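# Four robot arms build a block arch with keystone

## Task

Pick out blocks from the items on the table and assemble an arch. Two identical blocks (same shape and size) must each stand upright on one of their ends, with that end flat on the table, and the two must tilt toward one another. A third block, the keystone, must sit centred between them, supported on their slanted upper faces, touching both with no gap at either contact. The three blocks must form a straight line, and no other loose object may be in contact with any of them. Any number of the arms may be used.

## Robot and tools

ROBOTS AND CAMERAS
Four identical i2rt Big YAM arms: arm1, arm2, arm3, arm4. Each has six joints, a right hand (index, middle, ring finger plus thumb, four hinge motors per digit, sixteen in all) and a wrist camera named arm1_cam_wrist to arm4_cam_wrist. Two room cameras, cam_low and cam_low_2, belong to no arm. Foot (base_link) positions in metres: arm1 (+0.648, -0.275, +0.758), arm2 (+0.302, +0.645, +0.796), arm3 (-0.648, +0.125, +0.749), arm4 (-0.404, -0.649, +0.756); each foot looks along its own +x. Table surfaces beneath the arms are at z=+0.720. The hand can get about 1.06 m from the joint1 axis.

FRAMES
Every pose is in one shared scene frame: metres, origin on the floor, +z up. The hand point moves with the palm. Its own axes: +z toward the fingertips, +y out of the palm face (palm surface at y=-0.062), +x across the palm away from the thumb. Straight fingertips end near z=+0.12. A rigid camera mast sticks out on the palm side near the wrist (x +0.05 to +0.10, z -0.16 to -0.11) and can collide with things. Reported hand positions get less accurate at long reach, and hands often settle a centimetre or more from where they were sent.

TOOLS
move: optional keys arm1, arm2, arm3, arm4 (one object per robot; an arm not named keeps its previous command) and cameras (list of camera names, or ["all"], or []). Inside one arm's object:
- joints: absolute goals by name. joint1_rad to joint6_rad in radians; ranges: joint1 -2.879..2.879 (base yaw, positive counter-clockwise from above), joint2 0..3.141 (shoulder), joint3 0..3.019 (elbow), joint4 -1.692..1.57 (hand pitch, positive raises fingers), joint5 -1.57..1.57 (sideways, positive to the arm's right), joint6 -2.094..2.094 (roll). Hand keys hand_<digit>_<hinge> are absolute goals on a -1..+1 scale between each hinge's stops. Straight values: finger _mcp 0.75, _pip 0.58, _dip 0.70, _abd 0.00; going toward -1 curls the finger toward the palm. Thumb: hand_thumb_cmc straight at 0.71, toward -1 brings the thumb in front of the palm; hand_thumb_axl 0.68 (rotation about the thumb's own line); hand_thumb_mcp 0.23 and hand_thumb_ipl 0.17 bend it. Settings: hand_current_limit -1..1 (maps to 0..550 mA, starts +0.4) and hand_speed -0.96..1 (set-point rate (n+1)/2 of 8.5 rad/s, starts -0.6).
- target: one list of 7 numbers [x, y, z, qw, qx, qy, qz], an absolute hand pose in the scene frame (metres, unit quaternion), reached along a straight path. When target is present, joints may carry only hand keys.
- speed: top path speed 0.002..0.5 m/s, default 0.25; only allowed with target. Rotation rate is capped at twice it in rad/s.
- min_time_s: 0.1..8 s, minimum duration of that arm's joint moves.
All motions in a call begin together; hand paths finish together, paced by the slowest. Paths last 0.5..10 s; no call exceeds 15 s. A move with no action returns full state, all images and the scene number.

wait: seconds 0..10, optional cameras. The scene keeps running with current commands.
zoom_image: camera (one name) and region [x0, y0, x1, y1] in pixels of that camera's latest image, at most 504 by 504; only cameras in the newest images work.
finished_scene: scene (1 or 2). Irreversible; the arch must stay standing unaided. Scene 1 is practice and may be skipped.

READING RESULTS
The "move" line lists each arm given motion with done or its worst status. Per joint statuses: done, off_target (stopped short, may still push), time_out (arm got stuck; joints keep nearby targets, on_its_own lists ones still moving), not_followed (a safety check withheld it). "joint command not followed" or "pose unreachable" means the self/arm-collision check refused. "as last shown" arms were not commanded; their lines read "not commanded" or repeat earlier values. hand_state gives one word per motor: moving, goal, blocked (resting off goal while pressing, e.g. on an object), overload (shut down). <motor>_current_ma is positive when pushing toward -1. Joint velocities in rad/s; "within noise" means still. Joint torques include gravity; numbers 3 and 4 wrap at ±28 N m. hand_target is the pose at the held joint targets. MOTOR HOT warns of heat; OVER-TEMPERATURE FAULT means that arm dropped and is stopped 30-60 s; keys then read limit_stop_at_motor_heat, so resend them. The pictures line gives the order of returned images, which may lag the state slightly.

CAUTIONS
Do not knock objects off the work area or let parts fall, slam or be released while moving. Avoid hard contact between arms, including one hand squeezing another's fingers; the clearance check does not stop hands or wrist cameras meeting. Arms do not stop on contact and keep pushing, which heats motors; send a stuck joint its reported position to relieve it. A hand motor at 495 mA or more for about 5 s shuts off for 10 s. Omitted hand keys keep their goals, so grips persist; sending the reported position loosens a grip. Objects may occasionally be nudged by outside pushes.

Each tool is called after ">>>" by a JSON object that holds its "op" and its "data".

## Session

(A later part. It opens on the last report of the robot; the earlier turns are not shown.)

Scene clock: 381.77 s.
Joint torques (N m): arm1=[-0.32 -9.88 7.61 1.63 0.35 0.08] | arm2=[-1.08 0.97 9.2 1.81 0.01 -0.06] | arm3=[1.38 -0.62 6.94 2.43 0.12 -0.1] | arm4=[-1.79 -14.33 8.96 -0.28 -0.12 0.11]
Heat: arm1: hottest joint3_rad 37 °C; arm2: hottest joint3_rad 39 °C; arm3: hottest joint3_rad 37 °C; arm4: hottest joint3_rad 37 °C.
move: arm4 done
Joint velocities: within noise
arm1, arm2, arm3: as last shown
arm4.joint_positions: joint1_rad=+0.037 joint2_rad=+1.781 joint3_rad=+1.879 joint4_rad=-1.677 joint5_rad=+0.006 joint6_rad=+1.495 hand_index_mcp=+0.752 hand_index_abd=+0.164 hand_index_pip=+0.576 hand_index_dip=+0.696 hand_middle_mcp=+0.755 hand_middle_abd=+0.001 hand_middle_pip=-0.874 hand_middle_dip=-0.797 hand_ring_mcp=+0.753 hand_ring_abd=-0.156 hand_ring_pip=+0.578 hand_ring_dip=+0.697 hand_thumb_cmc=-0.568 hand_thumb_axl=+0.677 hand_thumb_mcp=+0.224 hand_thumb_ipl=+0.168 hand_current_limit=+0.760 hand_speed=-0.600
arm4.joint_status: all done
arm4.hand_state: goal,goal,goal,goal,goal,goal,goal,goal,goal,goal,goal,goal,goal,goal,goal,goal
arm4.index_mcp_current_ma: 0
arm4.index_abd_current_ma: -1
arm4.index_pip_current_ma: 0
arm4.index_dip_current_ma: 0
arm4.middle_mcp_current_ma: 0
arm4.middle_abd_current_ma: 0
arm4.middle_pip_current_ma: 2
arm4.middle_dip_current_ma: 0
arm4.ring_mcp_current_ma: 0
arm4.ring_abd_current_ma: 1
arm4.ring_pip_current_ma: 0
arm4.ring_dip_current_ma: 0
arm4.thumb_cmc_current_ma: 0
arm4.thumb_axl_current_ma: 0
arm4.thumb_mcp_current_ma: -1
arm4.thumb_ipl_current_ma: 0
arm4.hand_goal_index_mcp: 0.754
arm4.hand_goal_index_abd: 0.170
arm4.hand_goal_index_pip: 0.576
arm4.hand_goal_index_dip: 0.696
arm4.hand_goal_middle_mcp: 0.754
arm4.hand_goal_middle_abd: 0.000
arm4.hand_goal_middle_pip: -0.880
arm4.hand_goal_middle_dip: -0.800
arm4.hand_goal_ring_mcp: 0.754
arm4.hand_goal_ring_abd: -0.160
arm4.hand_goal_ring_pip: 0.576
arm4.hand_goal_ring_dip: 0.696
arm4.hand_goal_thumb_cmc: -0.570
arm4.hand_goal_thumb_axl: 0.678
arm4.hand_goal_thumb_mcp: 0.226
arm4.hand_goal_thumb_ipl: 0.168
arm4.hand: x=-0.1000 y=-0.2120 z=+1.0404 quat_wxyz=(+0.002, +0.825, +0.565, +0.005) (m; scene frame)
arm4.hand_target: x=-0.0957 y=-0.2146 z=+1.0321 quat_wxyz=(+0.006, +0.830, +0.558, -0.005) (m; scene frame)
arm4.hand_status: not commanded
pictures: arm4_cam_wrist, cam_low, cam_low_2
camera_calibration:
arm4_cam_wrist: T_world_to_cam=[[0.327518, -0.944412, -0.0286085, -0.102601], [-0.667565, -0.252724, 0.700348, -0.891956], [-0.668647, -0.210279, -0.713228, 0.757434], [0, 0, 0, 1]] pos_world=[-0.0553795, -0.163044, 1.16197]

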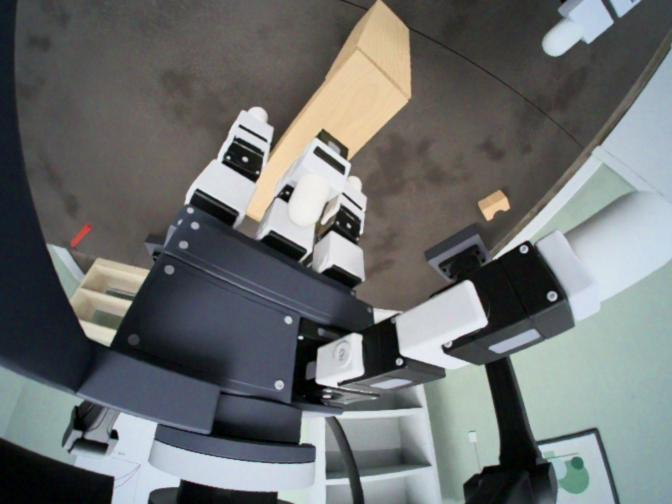

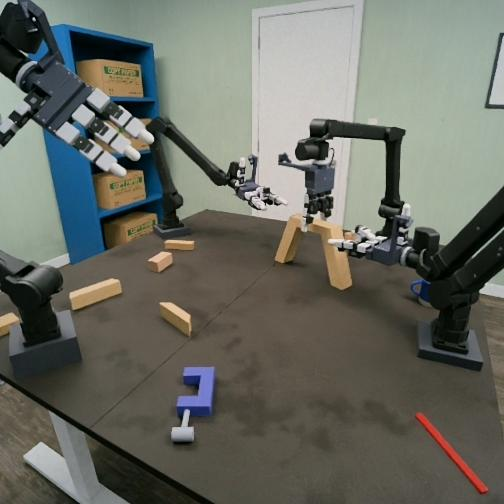

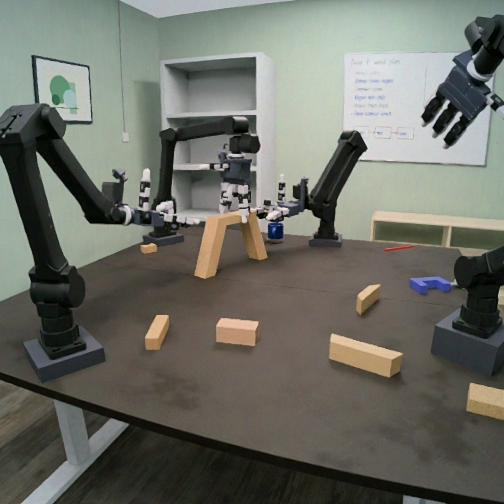

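>>> {"op": "move", "data": {"arm3": {"joints": {"joint2_rad": 0.78}, "min_time_s": 2.5}, "arm4": {"joints": {"joint2_rad": 1.58}, "min_time_s": 3}, "cameras": ["cam_low_2", "cam_low"]}}

>>> {"op": "zoom_image", "data": {"camera": "cam_low_2", "region": [180, 190, 280, 290]}}

>>> {"op": "zoom_image", "data": {"camera": "cam_low", "region": [260, 195, 360, 295]}}

Scene clock: 385.93 s.
Joint torques (N m): arm1=[-0.32 -9.88 7.61 1.63 0.35 0.08] | arm2=[-1.03 1.03 9.2 1.81 0.01 -0.06] | arm3=[1.44 -0.5 8.24 2.33 0.19 -0.09] | arm4=[-1.9 -14.74 9.05 0.05 -0.11 0.08]
Heat: arm1: hottest joint3_rad 37 °C; arm2: hottest joint3_rad 39 °C; arm3: hottest joint3_rad 37 °C; arm4: hottest joint3_rad 37 °C.
move: arm3 done; arm4 done
Joint velocities: within noise
arm1, arm2: as last shown
arm3.joint_positions: joint1_rad=-0.910 joint2_rad=+0.788 joint3_rad=+0.039 joint4_rad=+0.990 joint5_rad=-0.419 joint6_rad=-0.052 hand_index_mcp=+0.805 hand_index_abd=+0.177 hand_index_pip=+0.597 hand_index_dip=+0.697 hand_middle_mcp=+0.759 hand_middle_abd=+0.000 hand_middle_pip=-0.877 hand_middle_dip=-0.798 hand_ring_mcp=+0.809 hand_ring_abd=-0.217 hand_ring_pip=+0.597 hand_ring_dip=+0.697 hand_thumb_cmc=-0.569 hand_thumb_axl=+0.677 hand_thumb_mcp=+0.225 hand_thumb_ipl=+0.168 hand_current_limit=+0.770 hand_speed=-0.600
arm3.joint_status: all done
arm3.hand_state: goal,goal,goal,goal,goal,goal,goal,goal,blocked,goal,goal,goal,goal,goal,goal,goal
arm3.index_mcp_current_ma: 74
arm3.index_abd_current_ma: -9
arm3.index_pip_current_ma: 21
arm3.index_dip_current_ma: 3
arm3.middle_mcp_current_ma: 18
arm3.middle_abd_current_ma: 0
arm3.middle_pip_current_ma: 10
arm3.middle_dip_current_ma: 7
arm3.ring_mcp_current_ma: 80
arm3.ring_abd_current_ma: 6
arm3.ring_pip_current_ma: 21
arm3.ring_dip_current_ma: 3
arm3.thumb_cmc_current_ma: 4
arm3.thumb_axl_current_ma: -2
arm3.thumb_mcp_current_ma: -5
arm3.thumb_ipl_current_ma: -1
arm3.hand_goal_index_mcp: 0.786
arm3.hand_goal_index_abd: 0.180
arm3.hand_goal_index_pip: 0.590
arm3.hand_goal_index_dip: 0.696
arm3.hand_goal_middle_mcp: 0.754
arm3.hand_goal_middle_abd: 0.000
arm3.hand_goal_middle_pip: -0.880
arm3.hand_goal_middle_dip: -0.800
arm3.hand_goal_ring_mcp: 0.788
arm3.hand_goal_ring_abd: -0.220
arm3.hand_goal_ring_pip: 0.590
arm3.hand_goal_ring_dip: 0.696
arm3.hand_goal_thumb_cmc: -0.570
arm3.hand_goal_thumb_axl: 0.678
arm3.hand_goal_thumb_mcp: 0.226
arm3.hand_goal_thumb_ipl: 0.168
arm3.hand: x=-0.4064 y=-0.0579 z=+1.0737 quat_wxyz=(+0.678, +0.496, +0.386, +0.382) (m; scene frame)
arm3.hand_target: x=-0.4065 y=-0.0552 z=+1.0831 quat_wxyz=(+0.686, +0.484, +0.384, +0.385) (m; scene frame)
arm3.hand_status: not commanded
arm4.joint_positions: joint1_rad=+0.037 joint2_rad=+1.603 joint3_rad=+1.879 joint4_rad=-1.677 joint5_rad=+0.006 joint6_rad=+1.495 hand_index_mcp=+0.752 hand_index_abd=+0.166 hand_index_pip=+0.576 hand_index_dip=+0.696 hand_middle_mcp=+0.755 hand_middle_abd=+0.001 hand_middle_pip=-0.874 hand_middle_dip=-0.797 hand_ring_mcp=+0.753 hand_ring_abd=-0.156 hand_ring_pip=+0.578 hand_ring_dip=+0.697 hand_thumb_cmc=-0.568 hand_thumb_axl=+0.677 hand_thumb_mcp=+0.224 hand_thumb_ipl=+0.168 hand_current_limit=+0.760 hand_speed=-0.600
arm4.joint_status: all done
arm4.hand_state: goal,goal,goal,goal,goal,goal,goal,goal,goal,goal,goal,goal,goal,goal,goal,goal
arm4.index_mcp_current_ma: 0
arm4.index_abd_current_ma: -1
arm4.index_pip_current_ma: 0
arm4.index_dip_current_ma: 0
arm4.middle_mcp_current_ma: 0
arm4.middle_abd_current_ma: 0
arm4.middle_pip_current_ma: 2
arm4.middle_dip_current_ma: 0
arm4.ring_mcp_current_ma: 0
arm4.ring_abd_current_ma: 1
arm4.ring_pip_current_ma: 0
arm4.ring_dip_current_ma: 0
arm4.thumb_cmc_current_ma: 0
arm4.thumb_axl_current_ma: 0
arm4.thumb_mcp_current_ma: -1
arm4.thumb_ipl_current_ma: 0
arm4.hand_goal_index_mcp: 0.754
arm4.hand_goal_index_abd: 0.170
arm4.hand_goal_index_pip: 0.576
arm4.hand_goal_index_dip: 0.696
arm4.hand_goal_middle_mcp: 0.754
arm4.hand_goal_middle_abd: 0.000
arm4.hand_goal_middle_pip: -0.880
arm4.hand_goal_middle_dip: -0.800
arm4.hand_goal_ring_mcp: 0.754
arm4.hand_goal_ring_abd: -0.160
arm4.hand_goal_ring_pip: 0.576
arm4.hand_goal_ring_dip: 0.696
arm4.hand_goal_thumb_cmc: -0.570
arm4.hand_goal_thumb_axl: 0.678
arm4.hand_goal_thumb_mcp: 0.226
arm4.hand_goal_thumb_ipl: 0.168
arm4.hand: x=-0.1153 y=-0.2435 z=+1.1271 quat_wxyz=(-0.042, +0.821, +0.563, +0.081) (m; scene frame)
arm4.hand_target: x=-0.1148 y=-0.2528 z=+1.1368 quat_wxyz=(-0.048, +0.826, +0.555, +0.088) (m; scene frame)
arm4.hand_status: not commanded
pictures: cam_low, cam_low_2

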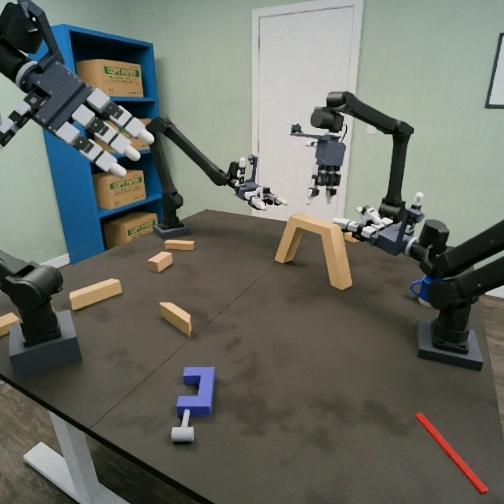

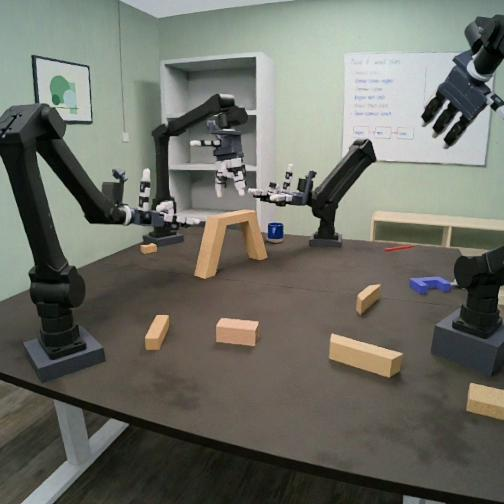

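Scaled by 5.040 from the camera's 504x504 image, which has a finer 720x720 frame.

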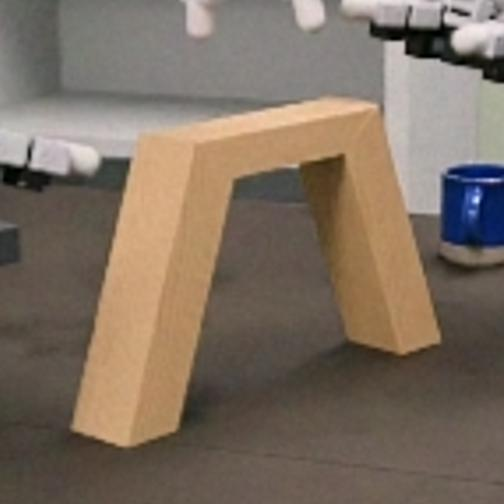

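Scaled by 5.040 from the camera's 504x504 image, which has a finer 720x720 frame.

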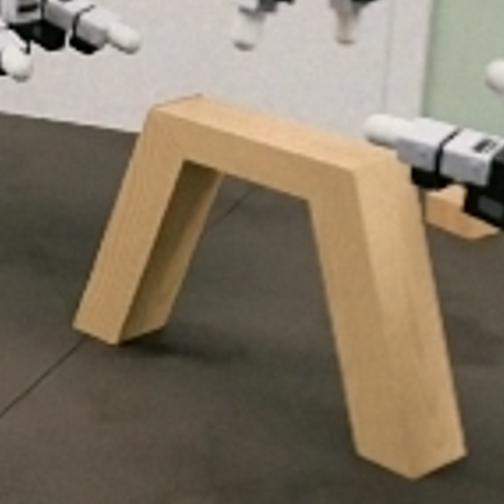

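>>> {"op": "move", "data": {"arm4": {"joints":{"joint2_rad":1.45},"min_time_s":2}, "cameras": ["cam_low","cam_low_2"]}}

Scene clock: 388.97 s.
Joint torques (N m): arm1=[-0.32 -9.88 7.61 1.63 0.35 0.08] | arm2=[-1.08 0.97 9.2 1.83 0.01 -0.07] | arm3=[1.44 -0.56 8.25 2.3 0.19 -0.08] | arm4=[-1.79 -12.98 8.91 0.29 -0.12 0.06]
Heat: arm1: hottest joint3_rad 37 °C; arm2: hottest joint3_rad 39 °C; arm3: hottest joint3_rad 37 °C; arm4: hottest joint3_rad 37 °C.
move: arm4 done
Joint velocities: within noise
arm1, arm2, arm3: as last shown
arm4.joint_positions: joint1_rad=+0.037 joint2_rad=+1.471 joint3_rad=+1.879 joint4_rad=-1.677 joint5_rad=+0.006 joint6_rad=+1.495 hand_index_mcp=+0.752 hand_index_abd=+0.167 hand_index_pip=+0.576 hand_index_dip=+0.696 hand_middle_mcp=+0.755 hand_middle_abd=+0.001 hand_middle_pip=-0.874 hand_middle_dip=-0.797 hand_ring_mcp=+0.753 hand_ring_abd=-0.156 hand_ring_pip=+0.578 hand_ring_dip=+0.697 hand_thumb_cmc=-0.568 hand_thumb_axl=+0.677 hand_thumb_mcp=+0.224 hand_thumb_ipl=+0.168 hand_current_limit=+0.760 hand_speed=-0.600
arm4.joint_status: all done
arm4.hand_state: goal,goal,goal,goal,goal,goal,goal,goal,goal,goal,goal,goal,goal,goal,goal,goal
arm4.index_mcp_current_ma: 0
arm4.index_abd_current_ma: 0
arm4.index_pip_current_ma: 0
arm4.index_dip_current_ma: 0
arm4.middle_mcp_current_ma: 0
arm4.middle_abd_current_ma: 0
arm4.middle_pip_current_ma: 2
arm4.middle_dip_current_ma: 0
arm4.ring_mcp_current_ma: 0
arm4.ring_abd_current_ma: 1
arm4.ring_pip_current_ma: 0
arm4.ring_dip_current_ma: 0
arm4.thumb_cmc_current_ma: 0
arm4.thumb_axl_current_ma: 0
arm4.thumb_mcp_current_ma: -1
arm4.thumb_ipl_current_ma: 0
arm4.hand_goal_index_mcp: 0.754
arm4.hand_goal_index_abd: 0.170
arm4.hand_goal_index_pip: 0.576
arm4.hand_goal_index_dip: 0.696
arm4.hand_goal_middle_mcp: 0.754
arm4.hand_goal_middle_abd: 0.000
arm4.hand_goal_middle_pip: -0.880
arm4.hand_goal_middle_dip: -0.800
arm4.hand_goal_ring_mcp: 0.754
arm4.hand_goal_ring_abd: -0.160
arm4.hand_goal_ring_pip: 0.576
arm4.hand_goal_ring_dip: 0.696
arm4.hand_goal_thumb_cmc: -0.570
arm4.hand_goal_thumb_axl: 0.678
arm4.hand_goal_thumb_mcp: 0.226
arm4.hand_goal_thumb_ipl: 0.168
arm4.hand: x=-0.1309 y=-0.2757 z=+1.1871 quat_wxyz=(-0.075, +0.815, +0.558, +0.138) (m; scene frame)
arm4.hand_target: x=-0.1309 y=-0.2854 z=+1.1947 quat_wxyz=(-0.080, +0.818, +0.550, +0.144) (m; scene frame)
arm4.hand_status: not commanded
pictures: cam_low, cam_low_2

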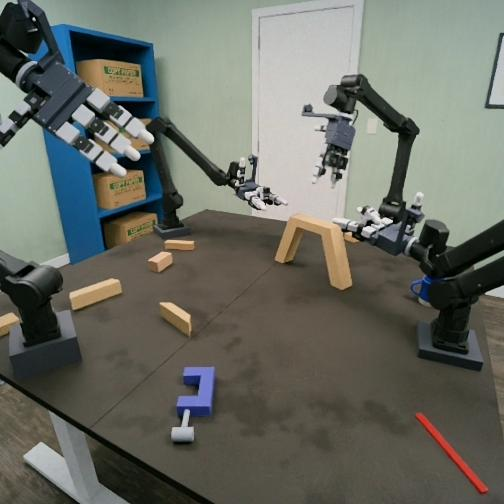

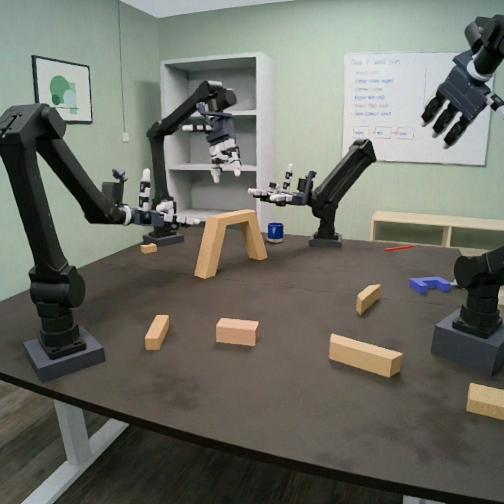

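>>> {"op": "zoom_image", "data": {"camera": "cam_low", "region": [260, 195, 380, 295]}}

>>> {"op": "zoom_image", "data": {"camera": "cam_low_2", "region": [180, 190, 290, 290]}}

>>> {"op": "move", "data": {"cameras": []}}

Scaled by 4.200 from the camera's 504x504 image, which has a finer 720x720 frame.

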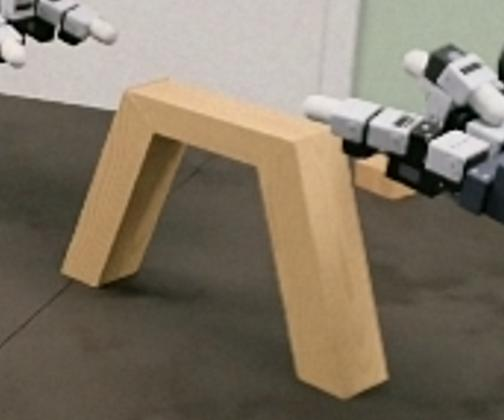

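Scaled by 4.582 from the camera's 504x504 image, which has a finer 720x720 frame.

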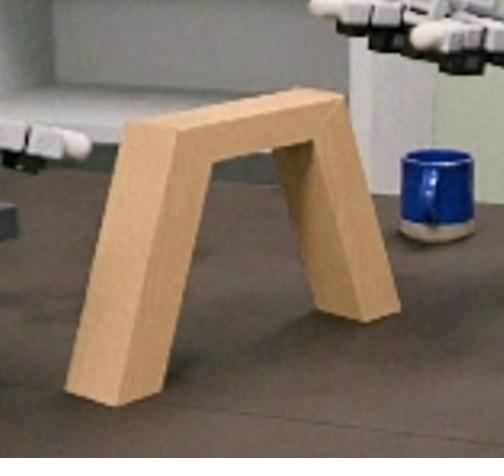

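Scene clock: 389.23 s.
Joint torques (N m): arm1=[-0.32 -9.82 7.61 1.63 0.35 0.08] | arm2=[-1.03 1.03 9.2 1.81 0.01 -0.07] | arm3=[1.44 -0.5 8.27 2.3 0.19 -0.08] | arm4=[-1.79 -12.75 8.99 0.31 -0.11 0.06]
Heat: arm1: hottest joint3_rad 37 °C; arm2: hottest joint3_rad 39 °C; arm3: hottest joint3_rad 37 °C; arm4: hottest joint3_rad 37 °C.
Joint velocities: within noise
arm1.joint_positions: joint1_rad=+0.758 joint2_rad=+1.332 joint3_rad=+0.622 joint4_rad=+0.499 joint5_rad=+0.641 joint6_rad=+0.148 hand_index_mcp=+0.823 hand_index_abd=+0.177 hand_index_pip=+0.605 hand_index_dip=+0.700 hand_middle_mcp=+0.760 hand_middle_abd=+0.000 hand_middle_pip=-0.876 hand_middle_dip=-0.797 hand_ring_mcp=+0.818 hand_ring_abd=-0.216 hand_ring_pip=+0.606 hand_ring_dip=+0.700 hand_thumb_cmc=-0.568 hand_thumb_axl=+0.677 hand_thumb_mcp=+0.224 hand_thumb_ipl=+0.168 hand_current_limit=+0.760 hand_speed=-0.600
arm1.joint_status: not commanded
arm1.hand_state: blocked,goal,goal,goal,goal,goal,goal,goal,goal,goal,goal,goal,goal,goal,goal,goal
arm1.index_mcp_current_ma: 67
arm1.index_abd_current_ma: -6
arm1.index_pip_current_ma: 17
arm1.index_dip_current_ma: 8
arm1.middle_mcp_current_ma: 15
arm1.middle_abd_current_ma: 0
arm1.middle_pip_current_ma: 8
arm1.middle_dip_current_ma: 5
arm1.ring_mcp_current_ma: 63
arm1.ring_abd_current_ma: 7
arm1.ring_pip_current_ma: 21
arm1.ring_dip_current_ma: 8
arm1.thumb_cmc_current_ma: 3
arm1.thumb_axl_current_ma: -1
arm1.thumb_mcp_current_ma: -7
arm1.thumb_ipl_current_ma: -1
arm1.hand_goal_index_mcp: 0.802
arm1.hand_goal_index_abd: 0.180
arm1.hand_goal_index_pip: 0.598
arm1.hand_goal_index_dip: 0.696
arm1.hand_goal_middle_mcp: 0.754
arm1.hand_goal_middle_abd: 0.000
arm1.hand_goal_middle_pip: -0.880
arm1.hand_goal_middle_dip: -0.800
arm1.hand_goal_ring_mcp: 0.798
arm1.hand_goal_ring_abd: -0.220
arm1.hand_goal_ring_pip: 0.598
arm1.hand_goal_ring_dip: 0.696
arm1.hand_goal_thumb_cmc: -0.570
arm1.hand_goal_thumb_axl: 0.678
arm1.hand_goal_thumb_mcp: 0.226
arm1.hand_goal_thumb_ipl: 0.168
arm1.hand: x=+0.1363 y=-0.2758 z=+1.0597 quat_wxyz=(-0.361, -0.420, +0.639, +0.534) (m; scene frame)
arm1.hand_target: x=+0.1400 y=-0.2780 z=+1.0599 quat_wxyz=(-0.365, -0.419, +0.640, +0.531) (m; scene frame)
arm1.hand_status: not commanded
arm2.joint_positions: joint1_rad=-0.605 joint2_rad=+0.637 joint3_rad=+1.379 joint4_rad=-1.408 joint5_rad=-0.010 joint6_rad=+1.001 hand_index_mcp=+0.755 hand_index_abd=+0.000 hand_index_pip=+0.577 hand_index_dip=+0.696 hand_middle_mcp=+0.755 hand_middle_abd=+0.000 hand_middle_pip=+0.577 hand_middle_dip=+0.696 hand_ring_mcp=+0.755 hand_ring_abd=+0.000 hand_ring_pip=+0.577 hand_ring_dip=+0.696 hand_thumb_cmc=+0.715 hand_thumb_axl=+0.677 hand_thumb_mcp=+0.225 hand_thumb_ipl=+0.168 hand_current_limit=+0.400 hand_speed=-0.600
arm2.joint_status: not commanded
arm2.hand_state: goal,goal,goal,goal,goal,goal,goal,goal,goal,goal,goal,goal,goal,goal,goal,goal
arm2.index_mcp_current_ma: 2
arm2.index_abd_current_ma: 0
arm2.index_pip_current_ma: 2
arm2.index_dip_current_ma: 0
arm2.middle_mcp_current_ma: 2
arm2.middle_abd_current_ma: 0
arm2.middle_pip_current_ma: 2
arm2.middle_dip_current_ma: 0
arm2.ring_mcp_current_ma: 2
arm2.ring_abd_current_ma: 0
arm2.ring_pip_current_ma: 2
arm2.ring_dip_current_ma: 0
arm2.thumb_cmc_current_ma: 3
arm2.thumb_axl_current_ma: -3
arm2.thumb_mcp_current_ma: -3
arm2.thumb_ipl_current_ma: -1
arm2.hand_goal_index_mcp: 0.754
arm2.hand_goal_index_abd: 0.000
arm2.hand_goal_index_pip: 0.576
arm2.hand_goal_index_dip: 0.696
arm2.hand_goal_middle_mcp: 0.754
arm2.hand_goal_middle_abd: 0.000
arm2.hand_goal_middle_pip: 0.576
arm2.hand_goal_middle_dip: 0.696
arm2.hand_goal_ring_mcp: 0.754
arm2.hand_goal_ring_abd: 0.000
arm2.hand_goal_ring_pip: 0.576
arm2.hand_goal_ring_dip: 0.696
arm2.hand_goal_thumb_cmc: 0.714
arm2.hand_goal_thumb_axl: 0.678
arm2.hand_goal_thumb_mcp: 0.226
arm2.hand_goal_thumb_ipl: 0.168
arm2.hand: x=+0.0389 y=+0.6168 z=+1.3317 quat_wxyz=(+0.439, +0.437, -0.785, -0.018) (m; scene frame)
arm2.hand_target: x=+0.0409 y=+0.6179 z=+1.3448 quat_wxyz=(+0.452, +0.434, -0.779, -0.019) (m; scene frame)
arm2.hand_status: not commanded
arm3.joint_positions: joint1_rad=-0.910 joint2_rad=+0.788 joint3_rad=+0.039 joint4_rad=+0.990 joint5_rad=-0.419 joint6_rad=-0.052 hand_index_mcp=+0.805 hand_index_abd=+0.177 hand_index_pip=+0.597 hand_index_dip=+0.697 hand_middle_mcp=+0.759 hand_middle_abd=+0.000 hand_middle_pip=-0.877 hand_middle_dip=-0.798 hand_ring_mcp=+0.809 hand_ring_abd=-0.217 hand_ring_pip=+0.597 hand_ring_dip=+0.697 hand_thumb_cmc=-0.569 hand_thumb_axl=+0.677 hand_thumb_mcp=+0.225 hand_thumb_ipl=+0.168 hand_current_limit=+0.770 hand_speed=-0.600
arm3.joint_status: not commanded
arm3.hand_state: goal,goal,goal,goal,goal,goal,goal,goal,blocked,goal,goal,goal,goal,goal,goal,goal
arm3.index_mcp_current_ma: 74
arm3.index_abd_current_ma: -9
arm3.index_pip_current_ma: 21
arm3.index_dip_current_ma: 3
arm3.middle_mcp_current_ma: 18
arm3.middle_abd_current_ma: 0
arm3.middle_pip_current_ma: 10
arm3.middle_dip_current_ma: 7
arm3.ring_mcp_current_ma: 80
arm3.ring_abd_current_ma: 6
arm3.ring_pip_current_ma: 21
arm3.ring_dip_current_ma: 3
arm3.thumb_cmc_current_ma: 4
arm3.thumb_axl_current_ma: -2
arm3.thumb_mcp_current_ma: -5
arm3.thumb_ipl_current_ma: -1
arm3.hand_goal_index_mcp: 0.786
arm3.hand_goal_index_abd: 0.180
arm3.hand_goal_index_pip: 0.590
arm3.hand_goal_index_dip: 0.696
arm3.hand_goal_middle_mcp: 0.754
arm3.hand_goal_middle_abd: 0.000
arm3.hand_goal_middle_pip: -0.880
arm3.hand_goal_middle_dip: -0.800
arm3.hand_goal_ring_mcp: 0.788
arm3.hand_goal_ring_abd: -0.220
arm3.hand_goal_ring_pip: 0.590
arm3.hand_goal_ring_dip: 0.696
arm3.hand_goal_thumb_cmc: -0.570
arm3.hand_goal_thumb_axl: 0.678
arm3.hand_goal_thumb_mcp: 0.226
arm3.hand_goal_thumb_ipl: 0.168
arm3.hand: x=-0.4064 y=-0.0579 z=+1.0737 quat_wxyz=(+0.678, +0.496, +0.386, +0.382) (m; scene frame)
arm3.hand_target: x=-0.4065 y=-0.0552 z=+1.0831 quat_wxyz=(+0.686, +0.484, +0.384, +0.385) (m; scene frame)
arm3.hand_status: not commanded
arm4.joint_positions: joint1_rad=+0.037 joint2_rad=+1.471 joint3_rad=+1.879 joint4_rad=-1.677 joint5_rad=+0.006 joint6_rad=+1.495 hand_index_mcp=+0.752 hand_index_abd=+0.167 hand_index_pip=+0.576 hand_index_dip=+0.696 hand_middle_mcp=+0.755 hand_middle_abd=+0.001 hand_middle_pip=-0.874 hand_middle_dip=-0.797 hand_ring_mcp=+0.753 hand_ring_abd=-0.156 hand_ring_pip=+0.578 hand_ring_dip=+0.697 hand_thumb_cmc=-0.568 hand_thumb_axl=+0.677 hand_thumb_mcp=+0.224 hand_thumb_ipl=+0.168 hand_current_limit=+0.760 hand_speed=-0.600
arm4.joint_status: all done
arm4.hand_state: goal,goal,goal,goal,goal,goal,goal,goal,goal,goal,goal,goal,goal,goal,goal,goal
arm4.index_mcp_current_ma: 0
arm4.index_abd_current_ma: 0
arm4.index_pip_current_ma: 0
arm4.index_dip_current_ma: 0
arm4.middle_mcp_current_ma: 0
arm4.middle_abd_current_ma: 0
arm4.middle_pip_current_ma: 2
arm4.middle_dip_current_ma: 0
arm4.ring_mcp_current_ma: 0
arm4.ring_abd_current_ma: 1
arm4.ring_pip_current_ma: 0
arm4.ring_dip_current_ma: 0
arm4.thumb_cmc_current_ma: 0
arm4.thumb_axl_current_ma: 0
arm4.thumb_mcp_current_ma: -1
arm4.thumb_ipl_current_ma: 0
arm4.hand_goal_index_mcp: 0.754
arm4.hand_goal_index_abd: 0.170
arm4.hand_goal_index_pip: 0.576
arm4.hand_goal_index_dip: 0.696
arm4.hand_goal_middle_mcp: 0.754
arm4.hand_goal_middle_abd: 0.000
arm4.hand_goal_middle_pip: -0.880
arm4.hand_goal_middle_dip: -0.800
arm4.hand_goal_ring_mcp: 0.754
arm4.hand_goal_ring_abd: -0.160
arm4.hand_goal_ring_pip: 0.576
arm4.hand_goal_ring_dip: 0.696
arm4.hand_goal_thumb_cmc: -0.570
arm4.hand_goal_thumb_axl: 0.678
arm4.hand_goal_thumb_mcp: 0.226
arm4.hand_goal_thumb_ipl: 0.168
arm4.hand: x=-0.1309 y=-0.2757 z=+1.1871 quat_wxyz=(-0.075, +0.815, +0.558, +0.138) (m; scene frame)
arm4.hand_target: x=-0.1309 y=-0.2854 z=+1.1947 quat_wxyz=(-0.080, +0.818, +0.550, +0.144) (m; scene frame)
arm4.hand_status: not commanded
pictures: none
No camera images: "cameras" was empty.

>>> {"op": "move", "data": {"arm3": {"joints":{"joint2_rad":0.6},"min_time_s":1.5}, "cameras": ["cam_low","cam_low_2"]}}

>>> {"op": "zoom_image", "data": {"camera": "cam_low", "region": [260, 195, 380, 295]}}

>>> {"op": "zoom_image", "data": {"camera": "cam_low_2", "region": [180, 190, 290, 290]}}

Scene clock: 391.57 s.
Joint torques (N m): arm1=[-0.32 -9.88 7.61 1.63 0.35 0.08] | arm2=[-1.08 1.03 9.2 1.81 0.01 -0.07] | arm3=[1.44 0.5 9.06 2.17 0.26 -0.07] | arm4=[-1.9 -12.69 8.98 0.29 -0.12 0.06]
Heat: arm1: hottest joint3_rad 37 °C; arm2: hottest joint3_rad 39 °C; arm3: hottest joint3_rad 37 °C; arm4: hottest joint3_rad 37 °C.
move: arm3 done
Joint velocities: within noise
arm1, arm2, arm4: as last shown
arm3.joint_positions: joint1_rad=-0.910 joint2_rad=+0.608 joint3_rad=+0.039 joint4_rad=+0.990 joint5_rad=-0.419 joint6_rad=-0.052 hand_index_mcp=+0.805 hand_index_abd=+0.177 hand_index_pip=+0.597 hand_index_dip=+0.697 hand_middle_mcp=+0.759 hand_middle_abd=+0.000 hand_middle_pip=-0.877 hand_middle_dip=-0.798 hand_ring_mcp=+0.809 hand_ring_abd=-0.218 hand_ring_pip=+0.597 hand_ring_dip=+0.697 hand_thumb_cmc=-0.569 hand_thumb_axl=+0.677 hand_thumb_mcp=+0.225 hand_thumb_ipl=+0.168 hand_current_limit=+0.770 hand_speed=-0.600
arm3.joint_status: all done
arm3.hand_state: goal,goal,goal,goal,goal,goal,goal,goal,blocked,goal,goal,goal,goal,goal,goal,goal
arm3.index_mcp_current_ma: 74
arm3.index_abd_current_ma: -9
arm3.index_pip_current_ma: 21
arm3.index_dip_current_ma: 3
arm3.middle_mcp_current_ma: 18
arm3.middle_abd_current_ma: 0
arm3.middle_pip_current_ma: 9
arm3.middle_dip_current_ma: 7
arm3.ring_mcp_current_ma: 80
arm3.ring_abd_current_ma: 5
arm3.ring_pip_current_ma: 21
arm3.ring_dip_current_ma: 3
arm3.thumb_cmc_current_ma: 3
arm3.thumb_axl_current_ma: -2
arm3.thumb_mcp_current_ma: -2
arm3.thumb_ipl_current_ma: -1
arm3.hand_goal_index_mcp: 0.786
arm3.hand_goal_index_abd: 0.180
arm3.hand_goal_index_pip: 0.590
arm3.hand_goal_index_dip: 0.696
arm3.hand_goal_middle_mcp: 0.754
arm3.hand_goal_middle_abd: 0.000
arm3.hand_goal_middle_pip: -0.880
arm3.hand_goal_middle_dip: -0.800
arm3.hand_goal_ring_mcp: 0.788
arm3.hand_goal_ring_abd: -0.220
arm3.hand_goal_ring_pip: 0.590
arm3.hand_goal_ring_dip: 0.696
arm3.hand_goal_thumb_cmc: -0.570
arm3.hand_goal_thumb_axl: 0.678
arm3.hand_goal_thumb_mcp: 0.226
arm3.hand_goal_thumb_ipl: 0.168
arm3.hand: x=-0.4332 y=-0.0289 z=+1.1199 quat_wxyz=(+0.732, +0.425, +0.368, +0.385) (m; scene frame)
arm3.hand_target: x=-0.4345 y=-0.0253 z=+1.1288 quat_wxyz=(+0.738, +0.413, +0.366, +0.388) (m; scene frame)
arm3.hand_status: not commanded
pictures: cam_low, cam_low_2

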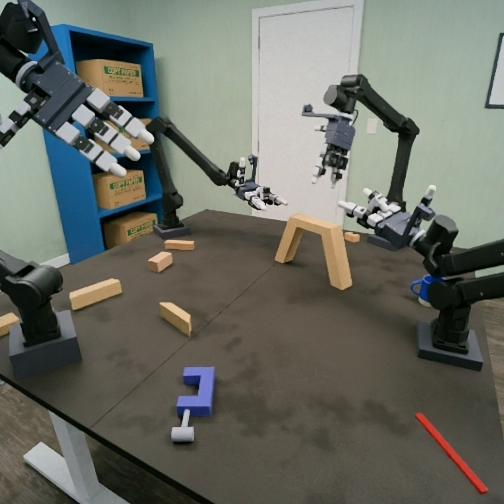

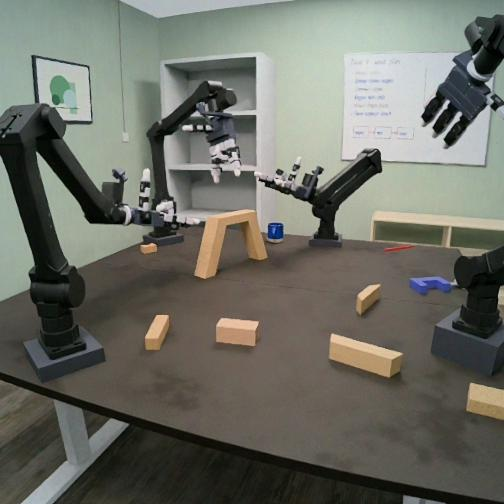

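Scaled by 4.200 from the camera's 504x504 image, which has a finer 720x720 frame.

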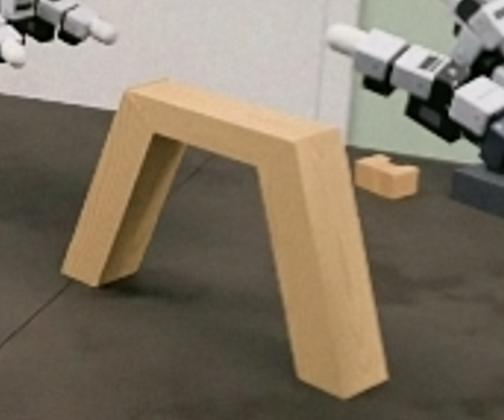

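Scaled by 4.582 from the camera's 504x504 image, which has a finer 720x720 frame.

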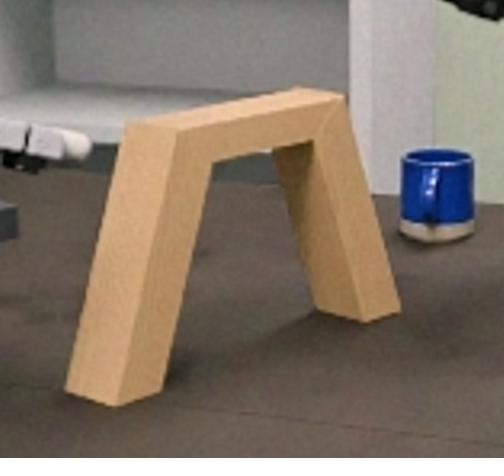

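Nothing has moved, and the arch stands free with tight joints.

>>> {"op": "finished_scene", "data": {"scene": 2}}

The scene is finished: the task was done.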